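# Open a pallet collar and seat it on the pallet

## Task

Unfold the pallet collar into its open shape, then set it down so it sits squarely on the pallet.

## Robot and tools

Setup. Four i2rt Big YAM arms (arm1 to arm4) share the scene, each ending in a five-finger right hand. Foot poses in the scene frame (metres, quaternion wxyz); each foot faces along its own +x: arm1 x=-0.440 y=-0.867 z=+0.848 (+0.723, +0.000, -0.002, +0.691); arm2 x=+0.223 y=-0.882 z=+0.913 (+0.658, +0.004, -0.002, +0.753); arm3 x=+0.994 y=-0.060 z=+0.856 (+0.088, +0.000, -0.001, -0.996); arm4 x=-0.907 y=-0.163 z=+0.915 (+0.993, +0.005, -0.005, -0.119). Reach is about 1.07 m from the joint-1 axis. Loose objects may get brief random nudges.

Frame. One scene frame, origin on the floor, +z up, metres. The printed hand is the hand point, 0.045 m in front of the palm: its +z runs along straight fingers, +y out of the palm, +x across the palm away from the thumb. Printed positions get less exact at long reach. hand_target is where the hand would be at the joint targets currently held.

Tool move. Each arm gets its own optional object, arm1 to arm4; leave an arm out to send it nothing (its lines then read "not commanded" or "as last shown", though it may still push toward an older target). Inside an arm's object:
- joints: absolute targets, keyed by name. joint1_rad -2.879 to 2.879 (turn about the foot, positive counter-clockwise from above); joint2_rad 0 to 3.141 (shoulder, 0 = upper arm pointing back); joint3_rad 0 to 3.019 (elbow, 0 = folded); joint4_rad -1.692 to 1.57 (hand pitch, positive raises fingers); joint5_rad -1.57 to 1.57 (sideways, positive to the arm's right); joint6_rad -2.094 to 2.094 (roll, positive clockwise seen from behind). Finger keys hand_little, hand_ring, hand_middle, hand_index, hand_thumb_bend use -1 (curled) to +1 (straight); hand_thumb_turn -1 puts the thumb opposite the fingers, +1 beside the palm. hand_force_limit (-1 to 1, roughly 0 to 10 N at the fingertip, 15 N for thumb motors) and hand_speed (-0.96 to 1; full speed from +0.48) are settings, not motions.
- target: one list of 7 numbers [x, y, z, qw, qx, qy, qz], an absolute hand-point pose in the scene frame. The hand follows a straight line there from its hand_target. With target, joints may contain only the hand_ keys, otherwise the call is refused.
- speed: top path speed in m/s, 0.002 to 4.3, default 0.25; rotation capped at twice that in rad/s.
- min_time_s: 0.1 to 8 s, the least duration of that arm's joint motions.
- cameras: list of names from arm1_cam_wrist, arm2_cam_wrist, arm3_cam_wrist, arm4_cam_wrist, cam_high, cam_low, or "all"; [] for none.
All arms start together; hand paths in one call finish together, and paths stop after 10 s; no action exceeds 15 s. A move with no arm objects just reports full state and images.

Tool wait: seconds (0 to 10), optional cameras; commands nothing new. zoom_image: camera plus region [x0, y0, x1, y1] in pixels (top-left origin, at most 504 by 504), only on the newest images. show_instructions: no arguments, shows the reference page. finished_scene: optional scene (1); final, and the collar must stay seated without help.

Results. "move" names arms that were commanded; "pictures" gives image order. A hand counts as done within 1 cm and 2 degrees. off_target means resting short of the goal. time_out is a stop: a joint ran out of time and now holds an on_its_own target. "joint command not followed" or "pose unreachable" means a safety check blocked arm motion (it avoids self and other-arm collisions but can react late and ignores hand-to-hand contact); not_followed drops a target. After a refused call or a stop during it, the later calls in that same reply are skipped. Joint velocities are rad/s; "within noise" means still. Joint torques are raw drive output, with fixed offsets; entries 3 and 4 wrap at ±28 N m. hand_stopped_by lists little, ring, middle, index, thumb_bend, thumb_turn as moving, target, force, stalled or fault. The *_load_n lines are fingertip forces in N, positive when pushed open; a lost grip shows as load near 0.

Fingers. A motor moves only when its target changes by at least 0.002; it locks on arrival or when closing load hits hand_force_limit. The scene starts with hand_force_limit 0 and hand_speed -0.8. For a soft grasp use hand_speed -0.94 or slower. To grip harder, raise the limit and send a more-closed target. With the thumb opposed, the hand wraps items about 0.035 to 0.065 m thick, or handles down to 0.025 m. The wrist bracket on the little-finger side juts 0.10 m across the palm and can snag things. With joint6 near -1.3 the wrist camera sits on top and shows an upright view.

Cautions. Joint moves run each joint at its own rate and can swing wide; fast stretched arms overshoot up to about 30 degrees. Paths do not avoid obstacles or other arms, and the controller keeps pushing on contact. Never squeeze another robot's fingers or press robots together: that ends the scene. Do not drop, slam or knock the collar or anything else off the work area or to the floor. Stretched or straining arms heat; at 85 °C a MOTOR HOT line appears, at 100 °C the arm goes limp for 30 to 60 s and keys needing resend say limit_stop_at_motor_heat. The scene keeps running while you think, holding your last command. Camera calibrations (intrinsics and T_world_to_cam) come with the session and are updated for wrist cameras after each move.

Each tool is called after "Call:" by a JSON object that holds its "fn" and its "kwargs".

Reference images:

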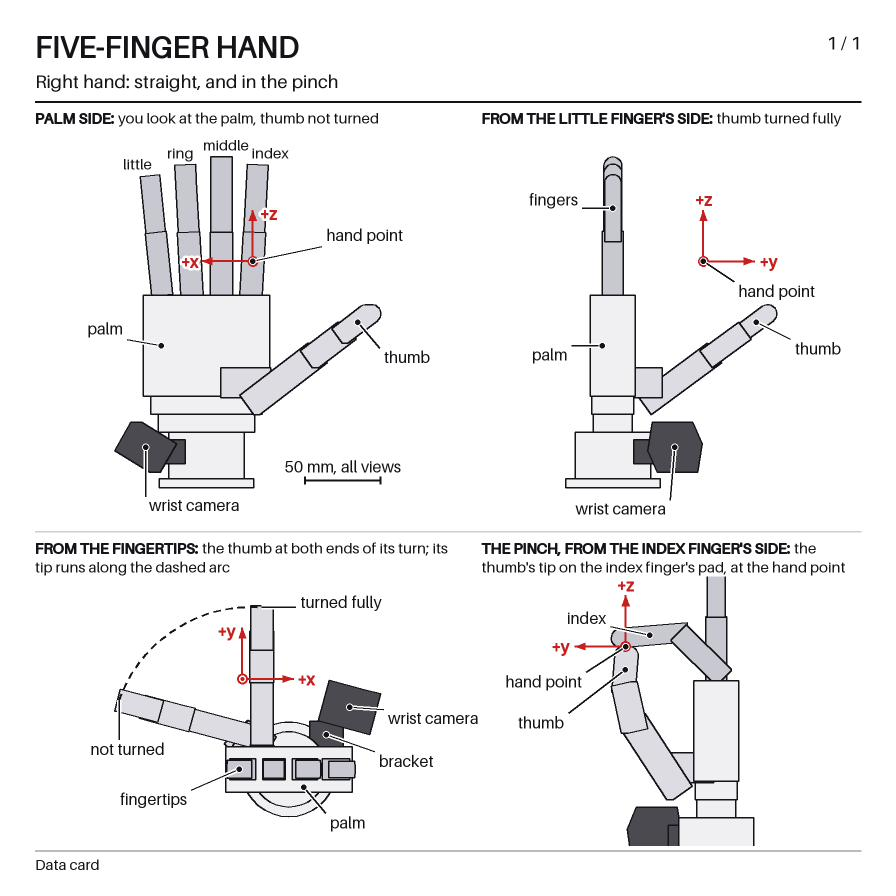

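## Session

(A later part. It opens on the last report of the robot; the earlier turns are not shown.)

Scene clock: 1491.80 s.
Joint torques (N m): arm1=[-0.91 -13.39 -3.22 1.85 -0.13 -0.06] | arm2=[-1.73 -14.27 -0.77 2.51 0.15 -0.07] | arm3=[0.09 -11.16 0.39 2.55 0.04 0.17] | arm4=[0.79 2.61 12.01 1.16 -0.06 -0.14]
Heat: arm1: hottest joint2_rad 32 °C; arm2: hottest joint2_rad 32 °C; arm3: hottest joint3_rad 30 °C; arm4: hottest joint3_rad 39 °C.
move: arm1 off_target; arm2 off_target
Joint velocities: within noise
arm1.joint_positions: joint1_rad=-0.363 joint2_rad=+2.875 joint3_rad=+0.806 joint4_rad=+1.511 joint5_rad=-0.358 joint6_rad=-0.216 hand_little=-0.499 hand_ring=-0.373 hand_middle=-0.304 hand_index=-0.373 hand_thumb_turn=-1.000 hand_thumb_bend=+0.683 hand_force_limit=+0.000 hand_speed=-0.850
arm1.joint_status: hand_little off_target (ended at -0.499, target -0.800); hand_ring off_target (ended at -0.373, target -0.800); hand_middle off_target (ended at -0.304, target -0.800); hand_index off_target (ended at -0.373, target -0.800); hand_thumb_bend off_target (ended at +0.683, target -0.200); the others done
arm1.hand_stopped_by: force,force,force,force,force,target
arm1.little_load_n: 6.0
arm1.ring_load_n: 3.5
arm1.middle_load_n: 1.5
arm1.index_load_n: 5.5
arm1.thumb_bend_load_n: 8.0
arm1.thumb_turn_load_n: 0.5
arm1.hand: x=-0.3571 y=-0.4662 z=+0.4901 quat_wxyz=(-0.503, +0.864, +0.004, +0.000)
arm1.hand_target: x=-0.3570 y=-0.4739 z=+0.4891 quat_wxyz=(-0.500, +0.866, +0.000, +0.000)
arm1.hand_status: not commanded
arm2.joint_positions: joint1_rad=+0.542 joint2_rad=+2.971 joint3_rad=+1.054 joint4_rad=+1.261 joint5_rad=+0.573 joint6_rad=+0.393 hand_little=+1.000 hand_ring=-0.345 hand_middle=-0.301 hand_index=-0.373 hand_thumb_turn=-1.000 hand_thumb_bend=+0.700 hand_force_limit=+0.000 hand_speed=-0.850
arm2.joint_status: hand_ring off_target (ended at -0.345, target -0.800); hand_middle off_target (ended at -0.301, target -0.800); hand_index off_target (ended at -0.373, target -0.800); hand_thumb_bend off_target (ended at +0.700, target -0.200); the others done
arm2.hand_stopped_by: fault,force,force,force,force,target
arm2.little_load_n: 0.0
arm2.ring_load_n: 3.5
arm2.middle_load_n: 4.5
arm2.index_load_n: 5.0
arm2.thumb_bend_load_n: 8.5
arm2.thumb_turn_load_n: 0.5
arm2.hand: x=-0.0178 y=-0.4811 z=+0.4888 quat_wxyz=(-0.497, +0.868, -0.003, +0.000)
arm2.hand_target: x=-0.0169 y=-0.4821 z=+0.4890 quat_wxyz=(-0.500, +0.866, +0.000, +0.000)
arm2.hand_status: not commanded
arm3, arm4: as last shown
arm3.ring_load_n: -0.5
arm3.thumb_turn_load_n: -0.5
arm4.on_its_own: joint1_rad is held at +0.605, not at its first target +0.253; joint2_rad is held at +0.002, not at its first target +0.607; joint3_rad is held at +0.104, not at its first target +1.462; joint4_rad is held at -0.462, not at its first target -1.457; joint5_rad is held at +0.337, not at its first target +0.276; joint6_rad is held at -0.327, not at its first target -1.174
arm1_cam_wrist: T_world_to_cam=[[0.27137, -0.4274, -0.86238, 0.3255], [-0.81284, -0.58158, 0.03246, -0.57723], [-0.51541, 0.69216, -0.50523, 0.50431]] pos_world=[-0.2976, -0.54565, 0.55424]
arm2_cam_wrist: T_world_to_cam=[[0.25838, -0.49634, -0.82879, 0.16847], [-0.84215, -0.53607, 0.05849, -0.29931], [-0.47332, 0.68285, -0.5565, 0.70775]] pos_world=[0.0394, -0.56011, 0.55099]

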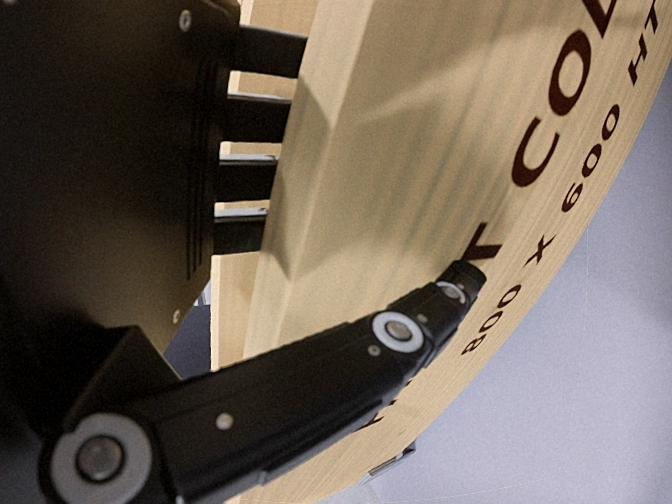

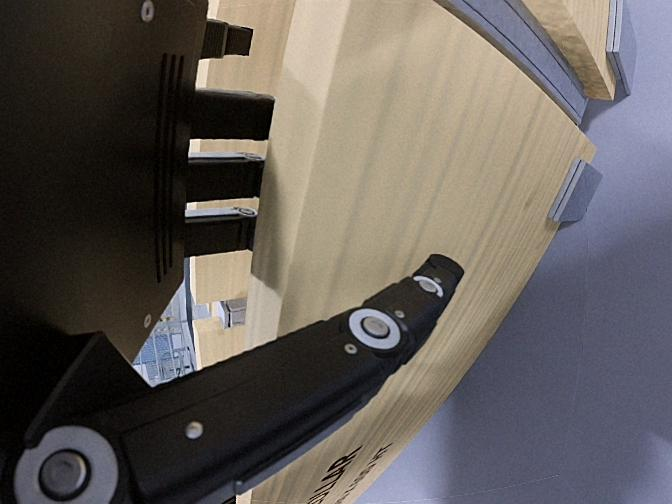

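Call:
{"fn": "move", "kwargs": {"arm1": {"joints": {"hand_little": -0.9, "hand_ring": -0.9, "hand_middle": -0.9, "hand_index": -0.9, "hand_thumb_bend": -0.4, "hand_speed": -0.9, "hand_force_limit": 0.9}}, "arm2": {"joints": {"hand_ring": -0.9, "hand_middle": -0.9, "hand_index": -0.9, "hand_thumb_bend": -0.4, "hand_speed": -0.9, "hand_force_limit": 0.9}}}}

Call:
{"fn": "move", "kwargs": {"arm4": {"joints": {"joint1_rad": 0.55, "joint2_rad": 0.5, "joint3_rad": 0.9, "joint4_rad": 0.0}, "min_time_s": 4}, "cameras": ["cam_high"]}}

Scene clock: 1501.57 s.
Joint torques (N m): arm1=[-0.91 -13.8 -3.17 1.88 -0.1 -0.05] | arm2=[-1.96 -14.62 -0.84 2.51 0.26 -0.03] | arm3=[0.09 -11.75 0.61 2.62 -0.04 0.18] | arm4=[0.85 2.55 12.04 1.22 -0.06 -0.12]
Heat: arm1: hottest joint2_rad 32 °C; arm2: hottest joint2_rad 32 °C; arm3: hottest joint3_rad 30 °C; arm4: hottest joint3_rad 39 °C.
move: arm1 off_target; arm2 off_target
Joint velocities: within noise
arm1.joint_positions: joint1_rad=-0.363 joint2_rad=+2.875 joint3_rad=+0.807 joint4_rad=+1.511 joint5_rad=-0.358 joint6_rad=-0.216 hand_little=-0.589 hand_ring=-0.445 hand_middle=-0.366 hand_index=-0.436 hand_thumb_turn=-1.000 hand_thumb_bend=+0.673 hand_force_limit=+0.900 hand_speed=-0.900
arm1.joint_status: hand_little off_target (ended at -0.589, target -0.900); hand_ring off_target (ended at -0.445, target -0.900); hand_middle off_target (ended at -0.366, target -0.900); hand_index off_target (ended at -0.436, target -0.900); hand_thumb_bend off_target (ended at +0.673, target -0.400); the others done
arm1.hand_stopped_by: force,force,force,force,force,target
arm1.little_load_n: 10.5
arm1.ring_load_n: 9.0
arm1.middle_load_n: 7.5
arm1.index_load_n: 8.5
arm1.thumb_bend_load_n: 20.0
arm1.thumb_turn_load_n: 0.5
arm1.hand: x=-0.3569 y=-0.4658 z=+0.4901 quat_wxyz=(-0.503, +0.864, +0.004, +0.000)
arm1.hand_target: x=-0.3570 y=-0.4739 z=+0.4891 quat_wxyz=(-0.500, +0.866, +0.000, +0.000)
arm1.hand_status: not commanded
arm2.joint_positions: joint1_rad=+0.542 joint2_rad=+2.972 joint3_rad=+1.054 joint4_rad=+1.261 joint5_rad=+0.570 joint6_rad=+0.391 hand_little=+1.000 hand_ring=-0.388 hand_middle=-0.335 hand_index=-0.407 hand_thumb_turn=-1.000 hand_thumb_bend=+0.698 hand_force_limit=+0.900 hand_speed=-0.900
arm2.joint_status: hand_ring off_target (ended at -0.388, target -0.900); hand_middle off_target (ended at -0.335, target -0.900); hand_index off_target (ended at -0.407, target -0.900); hand_thumb_bend off_target (ended at +0.698, target -0.400); the others done
arm2.hand_stopped_by: fault,force,force,force,force,target
arm2.little_load_n: 0.0
arm2.ring_load_n: 9.5
arm2.middle_load_n: 9.0
arm2.index_load_n: 7.5
arm2.thumb_bend_load_n: 17.0
arm2.thumb_turn_load_n: 0.5
arm2.hand: x=-0.0180 y=-0.4815 z=+0.4884 quat_wxyz=(-0.497, +0.868, -0.001, +0.000)
arm2.hand_target: x=-0.0170 y=-0.4820 z=+0.4891 quat_wxyz=(-0.500, +0.866, +0.000, +0.000)
arm2.hand_status: not commanded
arm3, arm4: as last shown
arm3.ring_load_n: 0.0
arm4.on_its_own: joint1_rad is held at +0.605, not at its first target +0.253; joint2_rad is held at +0.002, not at its first target +0.607; joint3_rad is held at +0.104, not at its first target +1.462; joint4_rad is held at -0.462, not at its first target -1.457; joint5_rad is held at +0.337, not at its first target +0.276; joint6_rad is held at -0.327, not at its first target -1.174
pictures: none

Scene clock: 1506.00 s.
Joint torques (N m): arm1=[-0.91 -13.74 -3.22 1.88 -0.12 -0.02] | arm2=[-1.79 -14.39 -0.83 2.52 0.25 -0.03] | arm3=[0.21 -11.99 0.4 2.56 0.04 0.19] | arm4=[1.08 0.85 12.68 2.41 -0.27 -0.15]
Heat: arm1: hottest joint2_rad 32 °C; arm2: hottest joint2_rad 32 °C; arm3: hottest joint3_rad 30 °C; arm4: hottest joint3_rad 40 °C.
move: arm4 done
Joint velocities: within noise
arm1, arm2, arm3: as last shown
arm1.little_load_n: 10.0
arm1.ring_load_n: 8.5
arm1.middle_load_n: 7.0
arm2.ring_load_n: 9.0
arm2.middle_load_n: 8.5
arm2.thumb_turn_load_n: 0.0
arm3.thumb_turn_load_n: 0.0
arm4.joint_positions: joint1_rad=+0.561 joint2_rad=+0.491 joint3_rad=+0.851 joint4_rad=-0.021 joint5_rad=+0.340 joint6_rad=-0.320 hand_little=+1.000 hand_ring=+1.000 hand_middle=+1.000 hand_index=+1.000 hand_thumb_turn=+1.000 hand_thumb_bend=+1.000 hand_force_limit=+0.000 hand_speed=-0.800
arm4.joint_status: all done
arm4.hand_stopped_by: target,target,target,target,target,target
arm4.little_load_n: 0.0
arm4.ring_load_n: 0.0
arm4.middle_load_n: 0.0
arm4.index_load_n: 0.0
arm4.thumb_bend_load_n: -0.5
arm4.thumb_turn_load_n: 0.0
arm4.on_its_own: joint5_rad is held at +0.337, not at its first target +0.276; joint6_rad is held at -0.327, not at its first target -1.174
arm4.hand: x=-0.5678 y=-0.1113 z=+1.4459 quat_wxyz=(-0.504, +0.441, -0.379, +0.638)
arm4.hand_target: x=-0.5727 y=-0.1167 z=+1.4789 quat_wxyz=(-0.514, +0.418, -0.370, +0.651)
arm4.hand_status: not commanded

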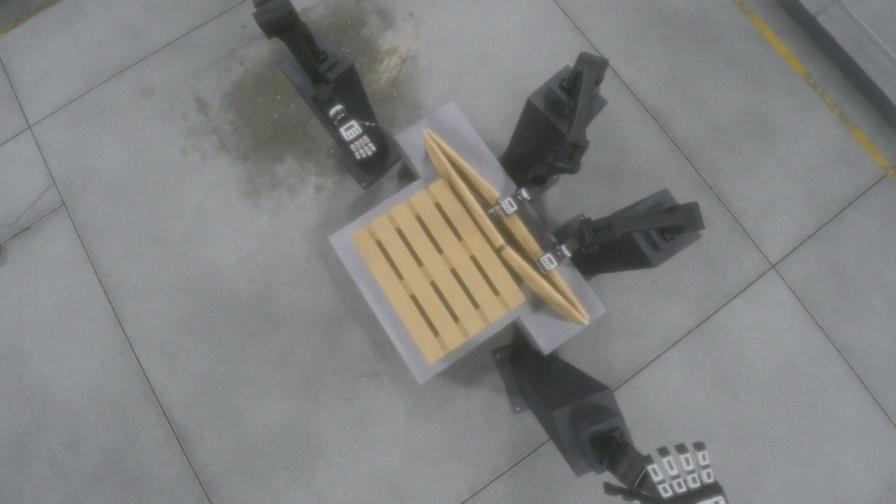

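Call:
{"fn": "move", "kwargs": {"arm4": {"joints": {"joint1_rad": 0.6, "joint2_rad": 2.5, "joint3_rad": 1.5, "joint4_rad": -0.3, "joint5_rad": 0.0, "joint6_rad": 0.0}, "min_time_s": 6}}}

Call:
{"fn": "move", "kwargs": {"arm4": {"joints": {"joint1_rad": 0.6, "joint2_rad": 3.1, "joint3_rad": 1.57, "joint4_rad": 0.0, "joint5_rad": 0.0, "joint6_rad": 0.0}, "min_time_s": 4}, "cameras": ["cam_high", "cam_low"]}}

Scene clock: 1902.30 s.
Joint torques (N m): arm1=[-0.97 -13.27 -3.17 1.85 -0.15 -0.02] | arm2=[-1.85 -14.56 -0.83 2.48 0.24 -0.02] | arm3=[0.56 -11.87 0.55 2.66 -0.01 0.14] | arm4=[2.78 -24.23 6.9 0.25 -0.17 0.03]
Heat: arm1: hottest joint2_rad 32 °C; arm2: hottest joint2_rad 33 °C; arm3: hottest joint3_rad 29 °C; arm4: hottest joint3_rad 42 °C.
move: arm4 done
Joint velocities: within noise
arm1, arm2, arm3: as last shown
arm1.little_load_n: 10.5
arm1.middle_load_n: 7.5
arm1.thumb_turn_load_n: 0.0
arm2.ring_load_n: 9.5
arm3.thumb_turn_load_n: -0.5
arm4.joint_positions: joint1_rad=+0.590 joint2_rad=+2.484 joint3_rad=+1.471 joint4_rad=-0.288 joint5_rad=+0.003 joint6_rad=-0.008 hand_little=+1.000 hand_ring=+1.000 hand_middle=+1.000 hand_index=+1.000 hand_thumb_turn=+1.000 hand_thumb_bend=+1.000 hand_force_limit=+0.000 hand_speed=-0.800
arm4.joint_status: all done
arm4.hand_stopped_by: target,target,target,target,target,target
arm4.little_load_n: 0.0
arm4.ring_load_n: 0.0
arm4.middle_load_n: 0.0
arm4.index_load_n: 0.0
arm4.thumb_bend_load_n: 0.0
arm4.thumb_turn_load_n: 0.0
arm4.hand: x=-0.3713 y=+0.0660 z=+0.6317 quat_wxyz=(-0.116, +0.813, -0.564, +0.080)
arm4.hand_target: x=-0.3668 y=+0.0750 z=+0.6292 quat_wxyz=(-0.118, +0.814, -0.563, +0.079)
arm4.hand_status: not commanded
pictures: none

Scene clock: 1909.60 s.
Joint torques (N m): arm1=[-0.79 -13.45 -3.25 1.85 -0.1 -0.03] | arm2=[-2.26 -14.51 -0.85 2.51 0.23 -0.02] | arm3=[-0.32 -11.69 0.38 2.67 -0.01 0.19] | arm4=[2.78 6.95 7.75 6.23 -0.01 0.04]
Heat: arm1: hottest joint2_rad 32 °C; arm2: hottest joint2_rad 33 °C; arm3: hottest joint3_rad 29 °C; arm4: hottest joint3_rad 41 °C.
move: arm4 time_out
Joint velocities: within noise
arm1, arm2, arm3: as last shown
arm3.little_load_n: -0.5
arm3.thumb_turn_load_n: 0.0
arm4.joint_positions: joint1_rad=+0.593 joint2_rad=+2.753 joint3_rad=+1.509 joint4_rad=-0.152 joint5_rad=+0.000 joint6_rad=-0.010 hand_little=+1.000 hand_ring=+0.999 hand_middle=+1.000 hand_index=+0.999 hand_thumb_turn=+1.000 hand_thumb_bend=+1.000 hand_force_limit=+0.000 hand_speed=-0.800
arm4.joint_status: joint2_rad time_out (moved +0.269 of +0.616); joint4_rad time_out (moved +0.136 of +0.288); the others done
arm4.hand_stopped_by: target,target,target,target,target,target
arm4.little_load_n: 0.0
arm4.ring_load_n: -16.0
arm4.middle_load_n: 0.0
arm4.index_load_n: -16.5
arm4.thumb_bend_load_n: 0.0
arm4.thumb_turn_load_n: 0.0
arm4.on_its_own: joint2_rad reads +2.753 and still pushes toward +3.100 since a time_out; joint4_rad reads -0.152 and still pushes toward +0.000 since a time_out
arm4.hand: x=-0.4365 y=+0.0446 z=+0.4964 quat_wxyz=(-0.078, +0.820, -0.565, +0.052)
arm4.hand_target: x=-0.5664 y=+0.0010 z=+0.3460 quat_wxyz=(-0.024, +0.822, -0.569, +0.014)
arm4.hand_status: not commanded

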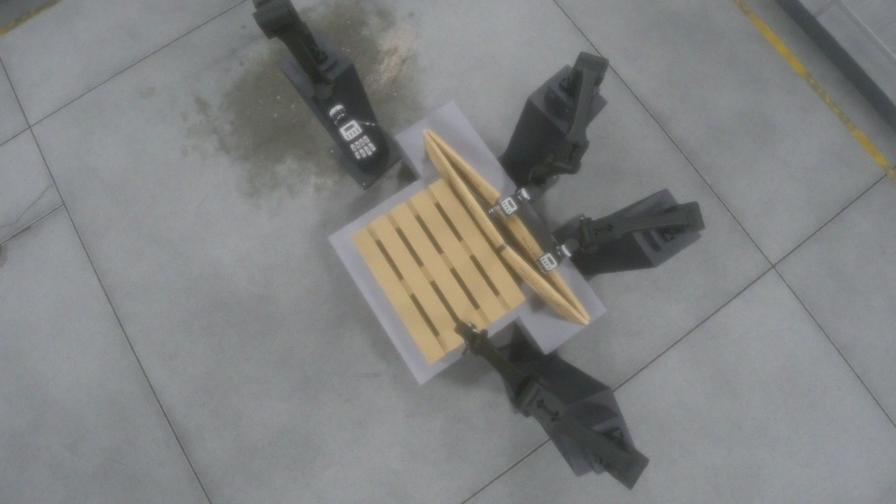

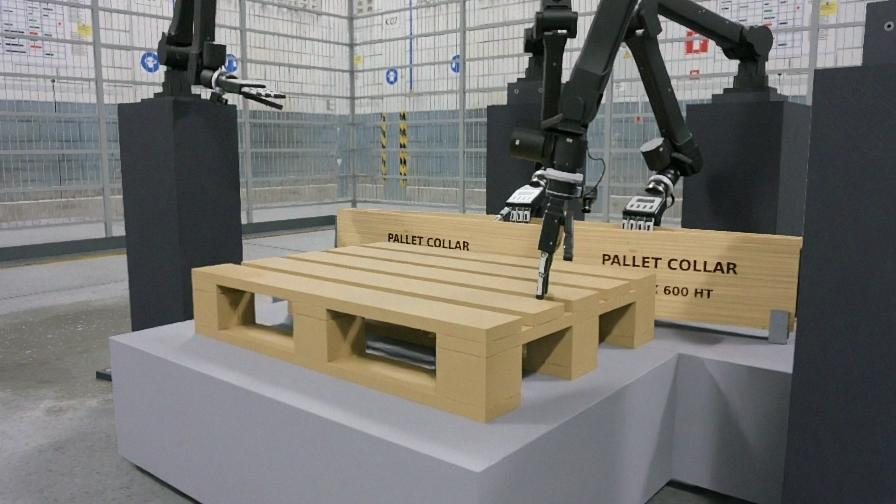

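Call:
{"fn": "move", "kwargs": {"arm4": {"joints": {"joint2_rad": 2.45, "joint3_rad": 1.5, "joint4_rad": -0.3}, "min_time_s": 2}, "cameras": ["cam_high", "cam_low", "arm4_cam_wrist"]}}

Scene clock: 1915.33 s.
Joint torques (N m): arm1=[-0.73 -13.63 -3.22 1.77 -0.11 -0.03] | arm2=[-1.96 -14.33 -0.9 2.55 0.25 -0.04] | arm3=[0.03 -11.46 0.36 2.54 0.02 0.15] | arm4=[2.49 -26.11 4.37 0.25 0 0.04]
Heat: arm1: hottest joint2_rad 32 °C; arm2: hottest joint2_rad 33 °C; arm3: hottest joint3_rad 29 °C; arm4: hottest joint3_rad 40 °C.
move: arm4 done
Joint velocities: within noise
arm1, arm2, arm3: as last shown
arm3.little_load_n: 0.0
arm3.index_load_n: -0.5
arm4.joint_positions: joint1_rad=+0.593 joint2_rad=+2.448 joint3_rad=+1.509 joint4_rad=-0.286 joint5_rad=+0.000 joint6_rad=-0.007 hand_little=+1.000 hand_ring=+1.000 hand_middle=+1.000 hand_index=+1.000 hand_thumb_turn=+1.000 hand_thumb_bend=+1.000 hand_force_limit=+0.000 hand_speed=-0.800
arm4.joint_status: all done
arm4.hand_stopped_by: target,target,target,target,target,target
arm4.little_load_n: 0.0
arm4.ring_load_n: 0.0
arm4.middle_load_n: 0.0
arm4.index_load_n: 0.0
arm4.thumb_bend_load_n: 0.0
arm4.thumb_turn_load_n: 0.0
arm4.hand: x=-0.3366 y=+0.0808 z=+0.6626 quat_wxyz=(-0.148, +0.809, -0.560, +0.101)
arm4.hand_target: x=-0.3479 y=+0.0819 z=+0.6583 quat_wxyz=(-0.138, +0.811, -0.561, +0.093)
arm4.hand_status: not commanded
pictures: arm4_cam_wrist, cam_high, cam_low
arm4_cam_wrist: T_world_to_cam=[[-0.73709, -0.59153, -0.32679, 0.0123], [-0.67576, 0.64014, 0.36547, -0.51984], [-0.007, 0.49021, -0.87157, 0.64925]] pos_world=[-0.33767, 0.02177, 0.75987]

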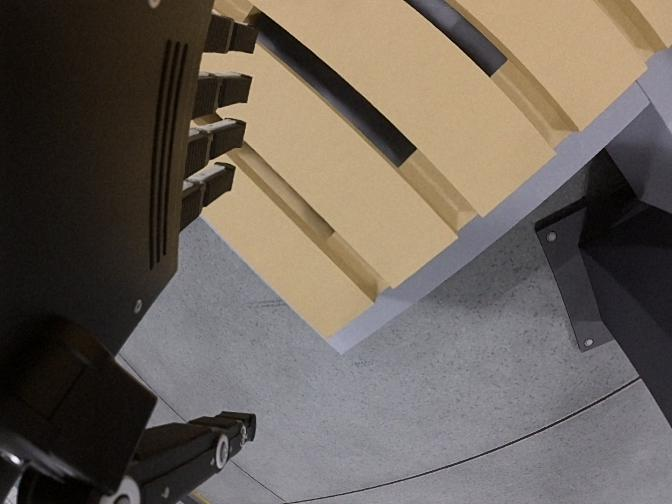

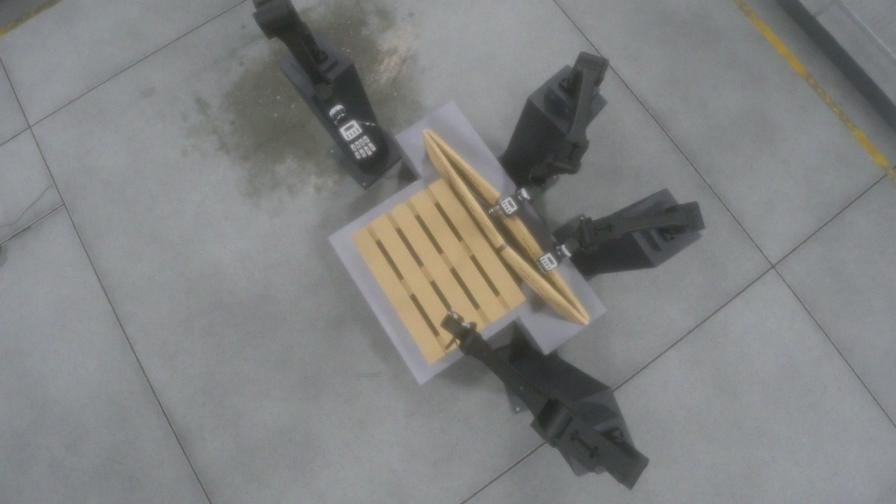

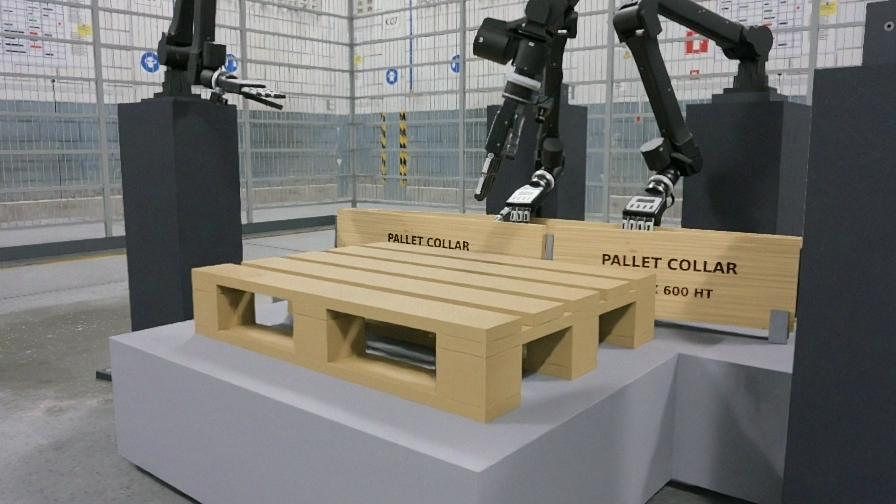

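Call:
{"fn": "zoom_image", "kwargs": {"camera": "cam_high", "region": [380, 90, 700, 504]}}

Scaled by 1.217 from the camera's image (finer frame: 1280x720).

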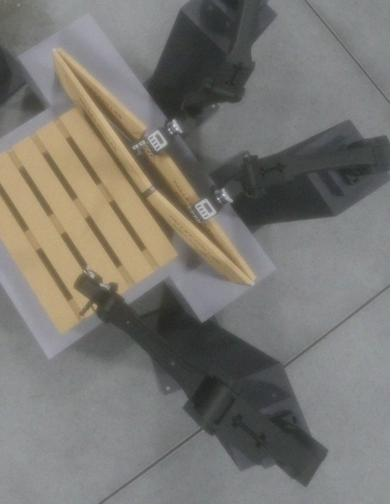

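Call:
{"fn": "move", "kwargs": {"arm1": {"joints": {"hand_thumb_bend": 0.8, "hand_speed": -0.8, "hand_force_limit": 1.0}}, "arm2": {"joints": {"hand_thumb_bend": 0.8, "hand_speed": -0.8, "hand_force_limit": 1.0}}}}

Call:
{"fn": "move", "kwargs": {"arm1": {"joints": {"hand_thumb_bend": -0.5, "hand_speed": -0.85, "hand_force_limit": 1.0}}, "arm2": {"joints": {"hand_thumb_bend": -0.5, "hand_speed": -0.85, "hand_force_limit": 1.0}}, "cameras": ["arm1_cam_wrist", "arm2_cam_wrist"]}}

Scene clock: 2053.10 s.
Joint torques (N m): arm1=[-0.85 -13.39 -3.48 1.94 -0.06 -0.03] | arm2=[-1.9 -14.45 -0.92 2.48 0.2 -0.03] | arm3=[1.14 -11.81 0.75 2.59 0 0.13] | arm4=[2.37 -25.99 4.34 0.24 0 0.01]
Heat: arm1: hottest joint2_rad 32 °C; arm2: hottest joint2_rad 33 °C; arm3: hottest joint3_rad 29 °C; arm4: hottest joint3_rad 34 °C.
move: arm1 done; arm2 done
Joint velocities: within noise
arm1.joint_positions: joint1_rad=-0.363 joint2_rad=+2.875 joint3_rad=+0.810 joint4_rad=+1.511 joint5_rad=-0.359 joint6_rad=-0.216 hand_little=-0.589 hand_ring=-0.446 hand_middle=-0.367 hand_index=-0.436 hand_thumb_turn=-1.000 hand_thumb_bend=+0.800 hand_force_limit=+1.000 hand_speed=-0.800
arm1.joint_status: all done
arm1.hand_stopped_by: force,force,force,force,target,target
arm1.little_load_n: 2.5
arm1.ring_load_n: 1.5
arm1.middle_load_n: 0.0
arm1.index_load_n: 2.5
arm1.thumb_bend_load_n: 1.0
arm1.thumb_turn_load_n: 0.5
arm1.hand: x=-0.3565 y=-0.4644 z=+0.4901 quat_wxyz=(-0.505, +0.863, +0.005, +0.000)
arm1.hand_target: x=-0.3570 y=-0.4740 z=+0.4891 quat_wxyz=(-0.500, +0.866, +0.000, +0.000)
arm1.hand_status: not commanded
arm2.joint_positions: joint1_rad=+0.542 joint2_rad=+2.972 joint3_rad=+1.054 joint4_rad=+1.262 joint5_rad=+0.572 joint6_rad=+0.390 hand_little=+1.000 hand_ring=-0.389 hand_middle=-0.336 hand_index=-0.408 hand_thumb_turn=-1.000 hand_thumb_bend=+0.800 hand_force_limit=+1.000 hand_speed=-0.800
arm2.joint_status: all done
arm2.hand_stopped_by: fault,force,force,force,target,target
arm2.little_load_n: 0.0
arm2.ring_load_n: 2.5
arm2.middle_load_n: 1.0
arm2.index_load_n: 0.0
arm2.thumb_bend_load_n: 0.0
arm2.thumb_turn_load_n: 0.0
arm2.hand: x=-0.0178 y=-0.4809 z=+0.4886 quat_wxyz=(-0.497, +0.868, -0.002, +0.001)
arm2.hand_target: x=-0.0169 y=-0.4819 z=+0.4891 quat_wxyz=(-0.500, +0.866, +0.000, +0.000)
arm2.hand_status: not commanded
arm3, arm4: as last shown
arm3.middle_load_n: 0.5
arm3.index_load_n: 0.0
arm3.thumb_bend_load_n: 0.5
arm4.index_load_n: 0.5
pictures: none

Scene clock: 2058.53 s.
Joint torques (N m): arm1=[-0.56 -13.51 -3.49 1.92 -0.04 -0.03] | arm2=[-1.9 -14.45 -0.88 2.48 0.19 -0.02] | arm3=[-0.09 -12.34 0.46 2.41 0 0.18] | arm4=[2.67 -26.17 4.33 0.29 -0.01 0.02]
Heat: arm1: hottest joint2_rad 32 °C; arm2: hottest joint2_rad 33 °C; arm3: hottest joint3_rad 29 °C; arm4: hottest joint3_rad 34 °C.
move: arm1 off_target; arm2 off_target
Joint velocities: within noise
arm1.joint_positions: joint1_rad=-0.363 joint2_rad=+2.875 joint3_rad=+0.810 joint4_rad=+1.511 joint5_rad=-0.360 joint6_rad=-0.216 hand_little=-0.589 hand_ring=-0.446 hand_middle=-0.367 hand_index=-0.436 hand_thumb_turn=-1.000 hand_thumb_bend=+0.724 hand_force_limit=+1.000 hand_speed=-0.850
arm1.joint_status: hand_thumb_bend off_target (ended at +0.724, target -0.500); the others done
arm1.hand_stopped_by: force,force,force,force,force,target
arm1.little_load_n: 3.5
arm1.ring_load_n: 2.0
arm1.middle_load_n: 1.0
arm1.index_load_n: 3.0
arm1.thumb_bend_load_n: 15.0
arm1.thumb_turn_load_n: 0.5
arm1.hand: x=-0.3566 y=-0.4644 z=+0.4901 quat_wxyz=(-0.505, +0.863, +0.005, +0.000)
arm1.hand_target: x=-0.3570 y=-0.4740 z=+0.4891 quat_wxyz=(-0.500, +0.866, +0.000, +0.000)
arm1.hand_status: not commanded
arm2.joint_positions: joint1_rad=+0.542 joint2_rad=+2.972 joint3_rad=+1.054 joint4_rad=+1.262 joint5_rad=+0.572 joint6_rad=+0.389 hand_little=+1.000 hand_ring=-0.389 hand_middle=-0.336 hand_index=-0.407 hand_thumb_turn=-1.000 hand_thumb_bend=+0.724 hand_force_limit=+1.000 hand_speed=-0.850
arm2.joint_status: hand_thumb_bend off_target (ended at +0.724, target -0.500); the others done
arm2.hand_stopped_by: fault,force,force,force,force,target
arm2.little_load_n: 0.0
arm2.ring_load_n: 4.0
arm2.middle_load_n: 2.5
arm2.index_load_n: 1.5
arm2.thumb_bend_load_n: 14.5
arm2.thumb_turn_load_n: 0.5
arm2.hand: x=-0.0177 y=-0.4809 z=+0.4886 quat_wxyz=(-0.497, +0.868, -0.001, +0.001)
arm2.hand_target: x=-0.0169 y=-0.4819 z=+0.4891 quat_wxyz=(-0.500, +0.866, +0.000, +0.000)
arm2.hand_status: not commanded
arm3.joint_positions: joint1_rad=-0.339 joint2_rad=+2.074 joint3_rad=+0.321 joint4_rad=+1.544 joint5_rad=-0.189 joint6_rad=-0.058 hand_little=+1.000 hand_ring=+1.000 hand_middle=+1.000 hand_index=+1.000 hand_thumb_turn=+1.000 hand_thumb_bend=+1.000 hand_force_limit=+0.000 hand_speed=-0.800
arm3.joint_status: not commanded
arm3.hand_stopped_by: target,target,target,target,target,target
arm3.little_load_n: 0.0
arm3.ring_load_n: 0.0
arm3.middle_load_n: 0.0
arm3.index_load_n: 0.0
arm3.thumb_bend_load_n: 0.0
arm3.thumb_turn_load_n: 0.0
arm3.hand: x=+0.5539 y=-0.0517 z=+0.7953 quat_wxyz=(+0.443, -0.535, -0.561, +0.450)
arm3.hand_target: x=+0.5496 y=-0.0499 z=+0.8006 quat_wxyz=(+0.448, -0.535, -0.552, +0.456)
arm3.hand_status: not commanded
arm4: as last shown
arm4.index_load_n: 0.0
arm1_cam_wrist: T_world_to_cam=[[0.27296, -0.42353, -0.86378, 0.32925], [-0.81181, -0.58318, 0.02941, -0.57462], [-0.51619, 0.6932, -0.50301, 0.50244]] pos_world=[-0.297, -0.54395, 0.55403]
arm2_cam_wrist: T_world_to_cam=[[0.26181, -0.4956, -0.82815, 0.16855], [-0.84089, -0.53827, 0.05628, -0.2992], [-0.47366, 0.68166, -0.55767, 0.70753]] pos_world=[0.0394, -0.55981, 0.55099]

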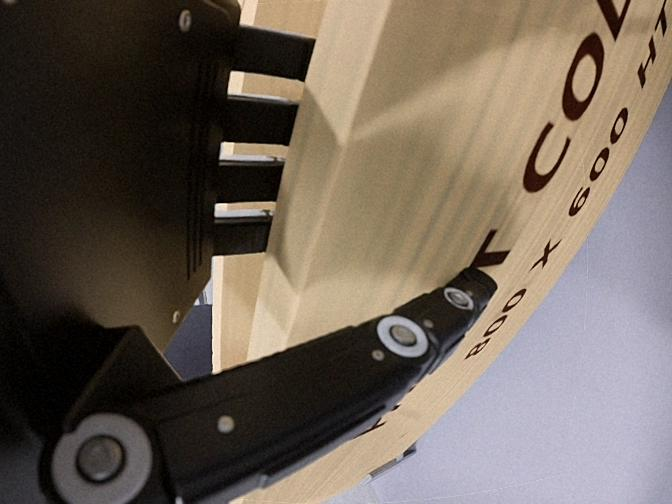

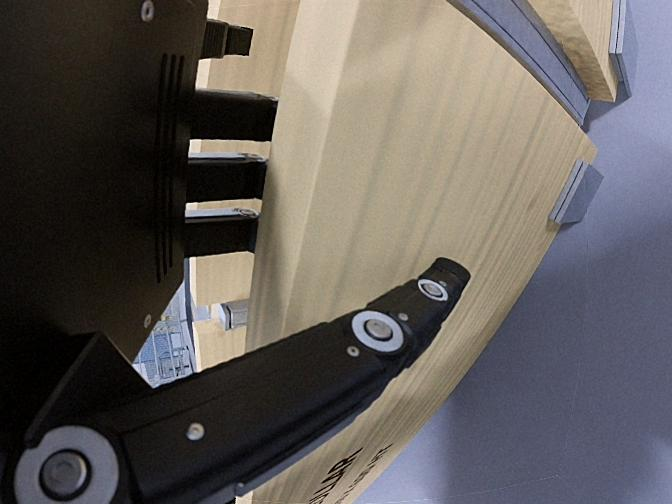

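Call:
{"fn": "move", "kwargs": {"arm1": {"joints": {"hand_little": -1.0, "hand_ring": -1.0, "hand_middle": -1.0, "hand_index": -1.0, "hand_speed": -0.85, "hand_force_limit": 1.0}}, "arm2": {"joints": {"hand_ring": -1.0, "hand_middle": -1.0, "hand_index": -1.0, "hand_speed": -0.85, "hand_force_limit": 1.0}}}}

Scene clock: 2062.80 s.
Joint torques (N m): arm1=[-1.03 -13.63 -3.49 1.98 0 -0.04] | arm2=[-2.02 -14.68 -0.92 2.59 0.25 -0.02] | arm3=[-0.09 -11.34 0.4 2.74 0.07 0.21] | arm4=[2.67 -26.29 4.34 0.31 0.01 0]
Heat: arm1: hottest joint2_rad 32 °C; arm2: hottest joint2_rad 33 °C; arm3: hottest joint3_rad 29 °C; arm4: hottest joint3_rad 34 °C.
move: arm1 off_target; arm2 off_target
Joint velocities: within noise
arm1.joint_positions: joint1_rad=-0.363 joint2_rad=+2.875 joint3_rad=+0.811 joint4_rad=+1.511 joint5_rad=-0.361 joint6_rad=-0.216 hand_little=-0.697 hand_ring=-0.525 hand_middle=-0.432 hand_index=-0.502 hand_thumb_turn=-1.000 hand_thumb_bend=+0.726 hand_force_limit=+1.000 hand_speed=-0.850
arm1.joint_status: hand_little off_target (ended at -0.697, target -1.000); hand_ring off_target (ended at -0.525, target -1.000); hand_middle off_target (ended at -0.432, target -1.000); hand_index off_target (ended at -0.502, target -1.000); the others done
arm1.hand_stopped_by: force,force,force,force,force,target
arm1.little_load_n: 11.5
arm1.ring_load_n: 10.0
arm1.middle_load_n: 8.5
arm1.index_load_n: 8.0
arm1.thumb_bend_load_n: 23.0
arm1.thumb_turn_load_n: 0.5
arm1.hand: x=-0.3567 y=-0.4640 z=+0.4902 quat_wxyz=(-0.505, +0.863, +0.005, -0.001)
arm1.hand_target: x=-0.3570 y=-0.4739 z=+0.4891 quat_wxyz=(-0.500, +0.866, +0.000, +0.000)
arm1.hand_status: not commanded
arm2.joint_positions: joint1_rad=+0.542 joint2_rad=+2.973 joint3_rad=+1.054 joint4_rad=+1.262 joint5_rad=+0.570 joint6_rad=+0.388 hand_little=+1.000 hand_ring=-0.426 hand_middle=-0.368 hand_index=-0.451 hand_thumb_turn=-1.000 hand_thumb_bend=+0.726 hand_force_limit=+1.000 hand_speed=-0.850
arm2.joint_status: hand_ring off_target (ended at -0.426, target -1.000); hand_middle off_target (ended at -0.368, target -1.000); hand_index off_target (ended at -0.451, target -1.000); the others done
arm2.hand_stopped_by: fault,force,force,force,force,target
arm2.little_load_n: 0.0
arm2.ring_load_n: 9.0
arm2.middle_load_n: 9.5
arm2.index_load_n: 11.0
arm2.thumb_bend_load_n: 20.0
arm2.thumb_turn_load_n: 0.0
arm2.hand: x=-0.0178 y=-0.4814 z=+0.4881 quat_wxyz=(-0.497, +0.868, +0.000, +0.000)
arm2.hand_target: x=-0.0168 y=-0.4821 z=+0.4890 quat_wxyz=(-0.500, +0.866, +0.000, +0.000)
arm2.hand_status: not commanded
arm3, arm4: as last shown
arm4.index_load_n: 0.5
pictures: none

Call:
{"fn": "move", "kwargs": {"arm1": {"target": [-0.357, -0.470, 0.519, -0.5, 0.866, 0, 0], "speed": 0.03}, "arm2": {"target": [-0.017, -0.482, 0.519, -0.5, 0.866, 0, 0], "speed": 0.03}, "cameras": ["arm1_cam_wrist", "arm2_cam_wrist"]}}

Scene clock: 2070.60 s.
Joint torques (N m): arm1=[-0.67 -19.14 -6.01 2.28 -0.39 0.26] | arm2=[-2.61 -19.49 -3.6 2.77 0.97 -0.06] | arm3=[0.97 -12.1 0.49 2.44 0.01 0.17] | arm4=[2.55 -26.05 4.37 0.29 0.01 0.03]
Heat: arm1: hottest joint2_rad 32 °C; arm2: hottest joint2_rad 32 °C; arm3: hottest joint3_rad 29 °C; arm4: hottest joint3_rad 34 °C.
move: arm1 off_target; arm2 off_target
Joint velocities: within noise
arm1.joint_positions: joint1_rad=-0.364 joint2_rad=+2.856 joint3_rad=+0.779 joint4_rad=+1.479 joint5_rad=-0.346 joint6_rad=-0.240 hand_little=-0.697 hand_ring=-0.525 hand_middle=-0.432 hand_index=-0.502 hand_thumb_turn=-1.000 hand_thumb_bend=+0.726 hand_force_limit=+1.000 hand_speed=-0.850
arm1.joint_status: not commanded
arm1.hand_stopped_by: force,force,force,force,force,target
arm1.little_load_n: 8.0
arm1.ring_load_n: 8.0
arm1.middle_load_n: 7.0
arm1.index_load_n: 5.0
arm1.thumb_bend_load_n: 23.0
arm1.thumb_turn_load_n: 0.5
arm1.hand: x=-0.3572 y=-0.4769 z=+0.4907 quat_wxyz=(-0.486, +0.874, +0.007, +0.004)
arm1.hand_target: x=-0.3572 y=-0.4701 z=+0.5170 quat_wxyz=(-0.500, +0.866, +0.000, +0.000)
arm1.hand_status: off_target (0.029 m and 2.1 deg from the pose sent, 0.029 m and 0.9 deg at the start)
arm2.joint_positions: joint1_rad=+0.550 joint2_rad=+2.960 joint3_rad=+1.015 joint4_rad=+1.253 joint5_rad=+0.552 joint6_rad=+0.393 hand_little=+1.000 hand_ring=-0.427 hand_middle=-0.368 hand_index=-0.451 hand_thumb_turn=-1.000 hand_thumb_bend=+0.726 hand_force_limit=+1.000 hand_speed=-0.850
arm2.joint_status: not commanded
arm2.hand_stopped_by: fault,force,force,force,force,target
arm2.little_load_n: 0.0
arm2.ring_load_n: 0.5
arm2.middle_load_n: 6.5
arm2.index_load_n: 12.5
arm2.thumb_bend_load_n: 20.0
arm2.thumb_turn_load_n: 5.0
arm2.hand: x=-0.0142 y=-0.4981 z=+0.4894 quat_wxyz=(-0.481, +0.876, +0.011, +0.000)
arm2.hand_target: x=-0.0170 y=-0.4822 z=+0.5171 quat_wxyz=(-0.500, +0.866, +0.000, +0.000)
arm2.hand_status: off_target (0.034 m and 2.8 deg from the pose sent, 0.031 m and 0.4 deg at the start)
arm3, arm4: as last shown
arm4.index_load_n: 0.0
arm1_cam_wrist: T_world_to_cam=[[0.28088, -0.46096, -0.8418, 0.29887], [-0.81276, -0.58071, 0.0468, -0.59015], [-0.51041, 0.67104, -0.53776, 0.51955]] pos_world=[-0.29841, -0.55358, 0.5586]
arm2_cam_wrist: T_world_to_cam=[[0.28163, -0.51918, -0.80693, 0.13795], [-0.82897, -0.55516, 0.06787, -0.31941], [-0.48321, 0.6498, -0.58674, 0.71969]] pos_world=[0.04413, -0.57336, 0.55526]

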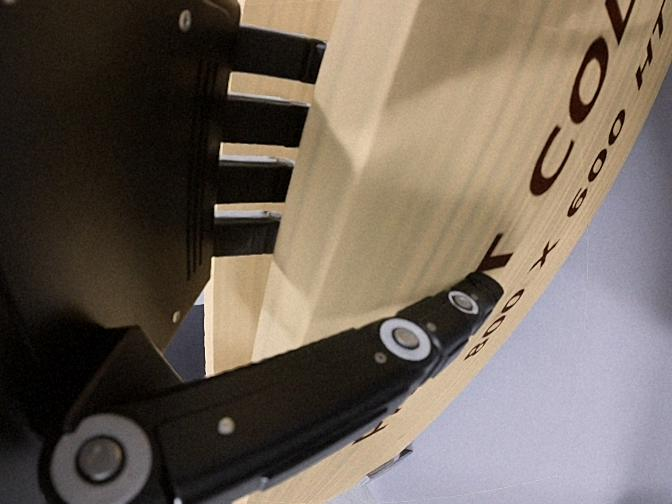

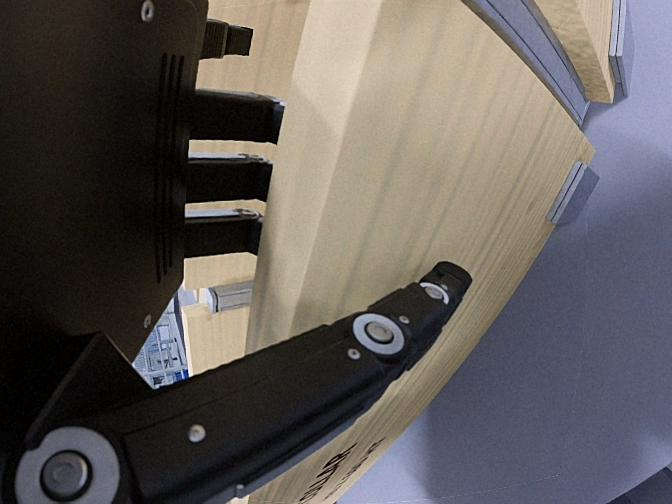

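Call:
{"fn": "move", "kwargs": {"arm1": {"target": [-0.357, -0.467, 0.534, -0.5, 0.866, 0, 0], "speed": 0.03}, "arm2": {"target": [-0.017, -0.475, 0.534, -0.5, 0.866, 0, 0], "speed": 0.03}, "cameras": ["arm1_cam_wrist", "arm2_cam_wrist"]}}

Scene clock: 2081.20 s.
Joint torques (N m): arm1=[0.15 -21.36 -6.56 2.82 -0.87 0.52] | arm2=[-3.9 -21.48 -3.64 3.3 1.3 -0.15] | arm3=[0.32 -12.1 0.47 2.62 0.05 0.19] | arm4=[2.67 -26.17 4.36 0.24 0 0.02]
Heat: arm1: hottest joint2_rad 32 °C; arm2: hottest joint2_rad 32 °C; arm3: hottest joint3_rad 29 °C; arm4: hottest joint3_rad 34 °C.
move: arm1 off_target; arm2 off_target
Joint velocities: within noise
arm1.joint_positions: joint1_rad=-0.369 joint2_rad=+2.839 joint3_rad=+0.760 joint4_rad=+1.448 joint5_rad=-0.333 joint6_rad=-0.261 hand_little=-0.697 hand_ring=-0.525 hand_middle=-0.432 hand_index=-0.502 hand_thumb_turn=-1.000 hand_thumb_bend=+0.726 hand_force_limit=+1.000 hand_speed=-0.850
arm1.joint_status: not commanded
arm1.hand_stopped_by: force,force,force,force,force,target
arm1.little_load_n: 6.0
arm1.ring_load_n: 7.5
arm1.middle_load_n: 6.5
arm1.index_load_n: 3.0
arm1.thumb_bend_load_n: 23.0
arm1.thumb_turn_load_n: 0.5
arm1.hand: x=-0.3550 y=-0.4855 z=+0.4908 quat_wxyz=(-0.471, +0.882, +0.008, +0.010)
arm1.hand_target: x=-0.3572 y=-0.4678 z=+0.5299 quat_wxyz=(-0.500, +0.866, +0.001, -0.001)
arm1.hand_status: off_target (0.047 m and 4.1 deg from the pose sent, 0.044 m and 2.1 deg at the start)
arm2.joint_positions: joint1_rad=+0.550 joint2_rad=+2.943 joint3_rad=+0.992 joint4_rad=+1.227 joint5_rad=+0.534 joint6_rad=+0.393 hand_little=+1.000 hand_ring=-0.427 hand_middle=-0.368 hand_index=-0.451 hand_thumb_turn=-1.000 hand_thumb_bend=+0.726 hand_force_limit=+1.000 hand_speed=-0.850
arm2.joint_status: not commanded
arm2.hand_stopped_by: fault,force,force,force,force,target
arm2.little_load_n: 0.0
arm2.ring_load_n: 0.0
arm2.middle_load_n: 4.5
arm2.index_load_n: 11.5
arm2.thumb_bend_load_n: 20.0
arm2.thumb_turn_load_n: 7.0
arm2.hand: x=-0.0119 y=-0.5063 z=+0.4905 quat_wxyz=(-0.467, +0.884, +0.020, +0.001)
arm2.hand_target: x=-0.0168 y=-0.4756 z=+0.5305 quat_wxyz=(-0.500, +0.866, +0.000, +0.000)
arm2.hand_status: off_target (0.054 m and 4.8 deg from the pose sent, 0.050 m and 2.8 deg at the start)
arm3, arm4: as last shown
arm1_cam_wrist: T_world_to_cam=[[0.28803, -0.49013, -0.82268, 0.27331], [-0.81561, -0.57573, 0.05745, -0.5972], [-0.50181, 0.65445, -0.56559, 0.53519]] pos_world=[-0.29724, -0.56012, 0.56186]
arm2_cam_wrist: T_world_to_cam=[[0.29756, -0.54025, -0.78714, 0.11373], [-0.82224, -0.56401, 0.07627, -0.33071], [-0.48516, 0.62452, -0.61204, 0.72637]] pos_world=[0.04664, -0.57872, 0.55932]

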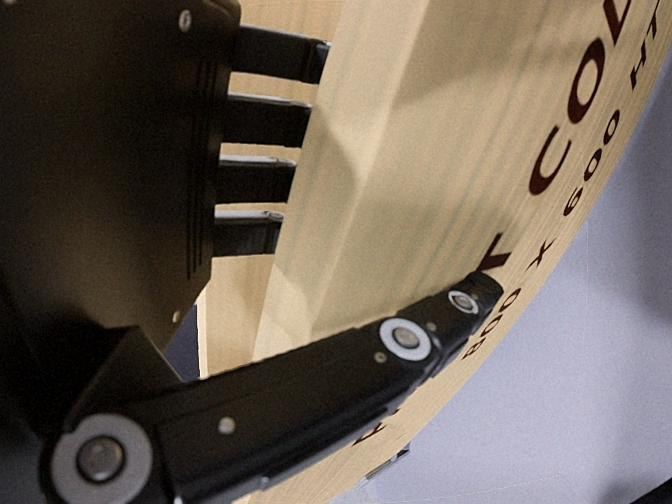

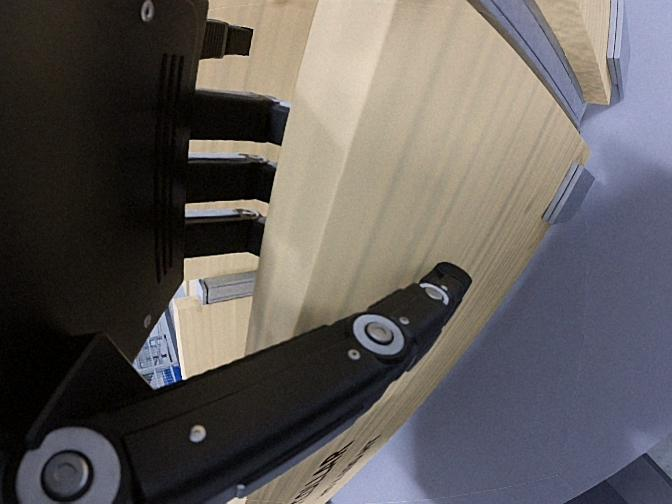

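Call:
{"fn": "move", "kwargs": {"arm1": {"target": [-0.357, -0.455, 0.548, -0.5, 0.866, 0, 0], "speed": 0.03}, "arm2": {"target": [-0.017, -0.462, 0.548, -0.5, 0.866, 0, 0], "speed": 0.03}, "cameras": ["arm1_cam_wrist", "arm2_cam_wrist", "cam_high", "cam_low"]}}

Scene clock: 2086.83 s.
Joint torques (N m): arm1=[1.08 -22.89 -5.91 3.08 -0.73 0.65] | arm2=[-4.66 -22.59 -3.03 3.54 1.26 -0.33] | arm3=[0.03 -11.58 0.2 2.67 0.02 0.17] | arm4=[2.43 -26.23 4.3 0.31 0.01 0]
Heat: arm1: hottest joint2_rad 32 °C; arm2: hottest joint2_rad 33 °C; arm3: hottest joint3_rad 29 °C; arm4: hottest joint3_rad 34 °C.
move: arm1 off_target; arm2 off_target
Joint velocities: within noise
arm1.joint_positions: joint1_rad=-0.368 joint2_rad=+2.797 joint3_rad=+0.745 joint4_rad=+1.398 joint5_rad=-0.326 joint6_rad=-0.264 hand_little=-0.697 hand_ring=-0.525 hand_middle=-0.432 hand_index=-0.502 hand_thumb_turn=-1.000 hand_thumb_bend=+0.726 hand_force_limit=+1.000 hand_speed=-0.850
arm1.joint_status: not commanded
arm1.hand_stopped_by: force,force,force,force,force,target
arm1.little_load_n: 9.0
arm1.ring_load_n: 8.0
arm1.middle_load_n: 6.0
arm1.index_load_n: 2.5
arm1.thumb_bend_load_n: 24.0
arm1.thumb_turn_load_n: 0.0
arm1.hand: x=-0.3531 y=-0.4839 z=+0.4978 quat_wxyz=(-0.461, +0.887, +0.006, +0.009)
arm1.hand_target: x=-0.3573 y=-0.4564 z=+0.5431 quat_wxyz=(-0.500, +0.866, +0.001, -0.002)
arm1.hand_status: off_target (0.058 m and 5.2 deg from the pose sent, 0.065 m and 4.1 deg at the start)
arm2.joint_positions: joint1_rad=+0.538 joint2_rad=+2.910 joint3_rad=+0.972 joint4_rad=+1.196 joint5_rad=+0.519 joint6_rad=+0.392 hand_little=+1.000 hand_ring=-0.427 hand_middle=-0.368 hand_index=-0.451 hand_thumb_turn=-1.000 hand_thumb_bend=+0.726 hand_force_limit=+1.000 hand_speed=-0.850
arm2.joint_status: not commanded
arm2.hand_stopped_by: fault,force,force,force,force,target
arm2.little_load_n: 0.0
arm2.ring_load_n: 0.0
arm2.middle_load_n: 5.5
arm2.index_load_n: 14.0
arm2.thumb_bend_load_n: 20.5
arm2.thumb_turn_load_n: 7.0
arm2.hand: x=-0.0101 y=-0.5044 z=+0.4980 quat_wxyz=(-0.459, +0.888, +0.020, +0.003)
arm2.hand_target: x=-0.0162 y=-0.4632 z=+0.5441 quat_wxyz=(-0.500, +0.866, -0.001, +0.001)
arm2.hand_status: off_target (0.066 m and 5.9 deg from the pose sent, 0.073 m and 4.8 deg at the start)
arm3, arm4: as last shown
arm3.thumb_turn_load_n: -0.5
arm1_cam_wrist: T_world_to_cam=[[0.28448, -0.50948, -0.8121, 0.2634], [-0.81708, -0.57194, 0.07259, -0.60134], [-0.50145, 0.6429, -0.57899, 0.54029]] pos_world=[-0.29534, -0.55709, 0.57038]
arm2_cam_wrist: T_world_to_cam=[[0.30043, -0.55611, -0.77491, 0.10599], [-0.82285, -0.56197, 0.08428, -0.33172], [-0.48235, 0.61231, -0.62643, 0.7317]] pos_world=[0.04813, -0.5755, 0.56845]

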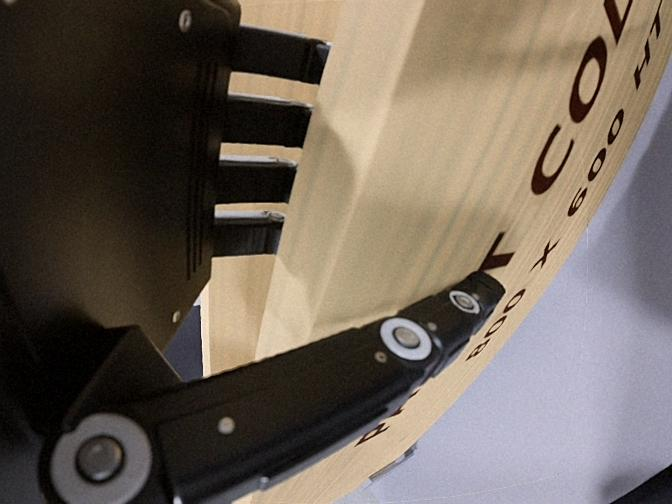

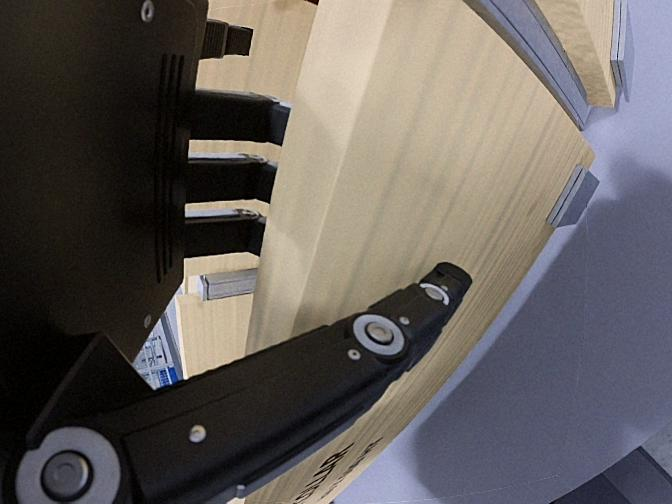

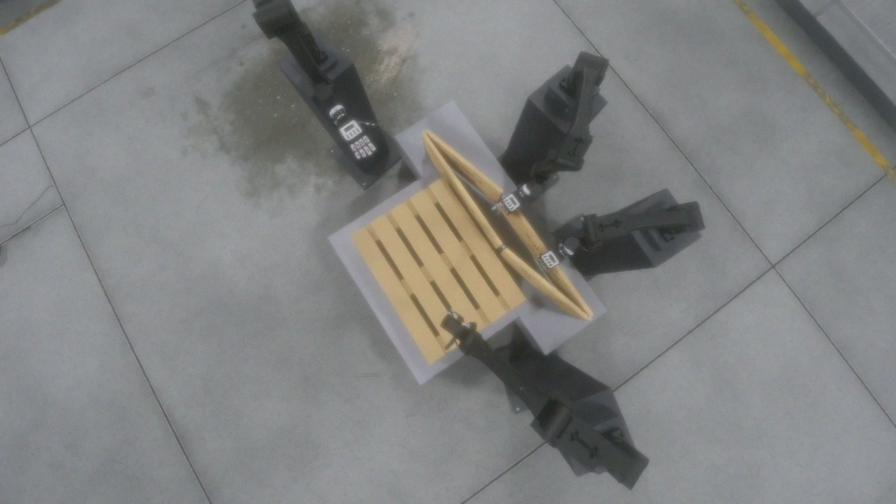

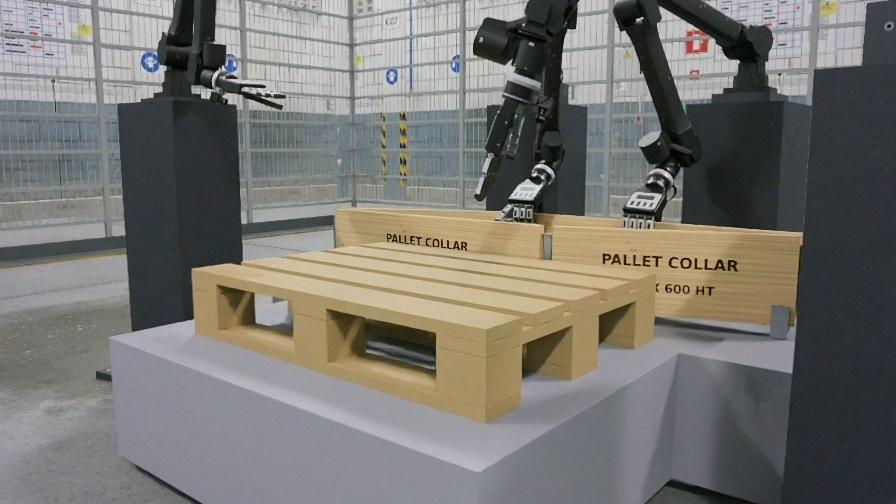

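Call:
{"fn": "zoom_image", "kwargs": {"camera": "cam_low", "region": [480, 180, 896, 380]}}

Call:
{"fn": "zoom_image", "kwargs": {"camera": "arm2_cam_wrist", "region": [180, 80, 672, 504]}}

Scaled by 1.212 from the camera's image (finer frame: 1280x720).

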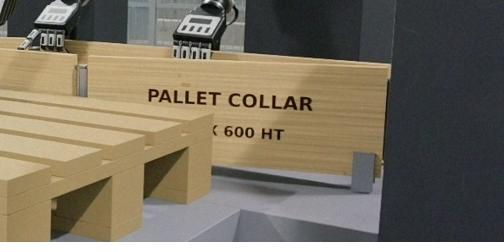

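Scaled by 1.024 from the camera's image (finer frame: 960x720).

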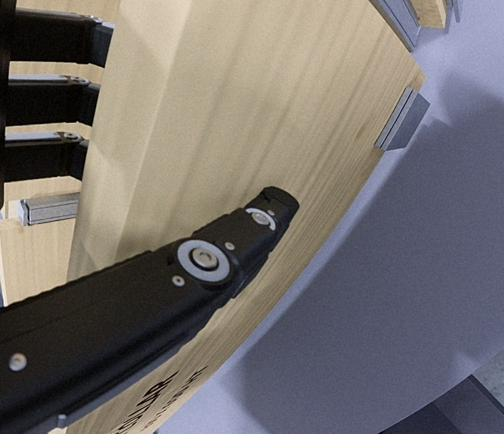

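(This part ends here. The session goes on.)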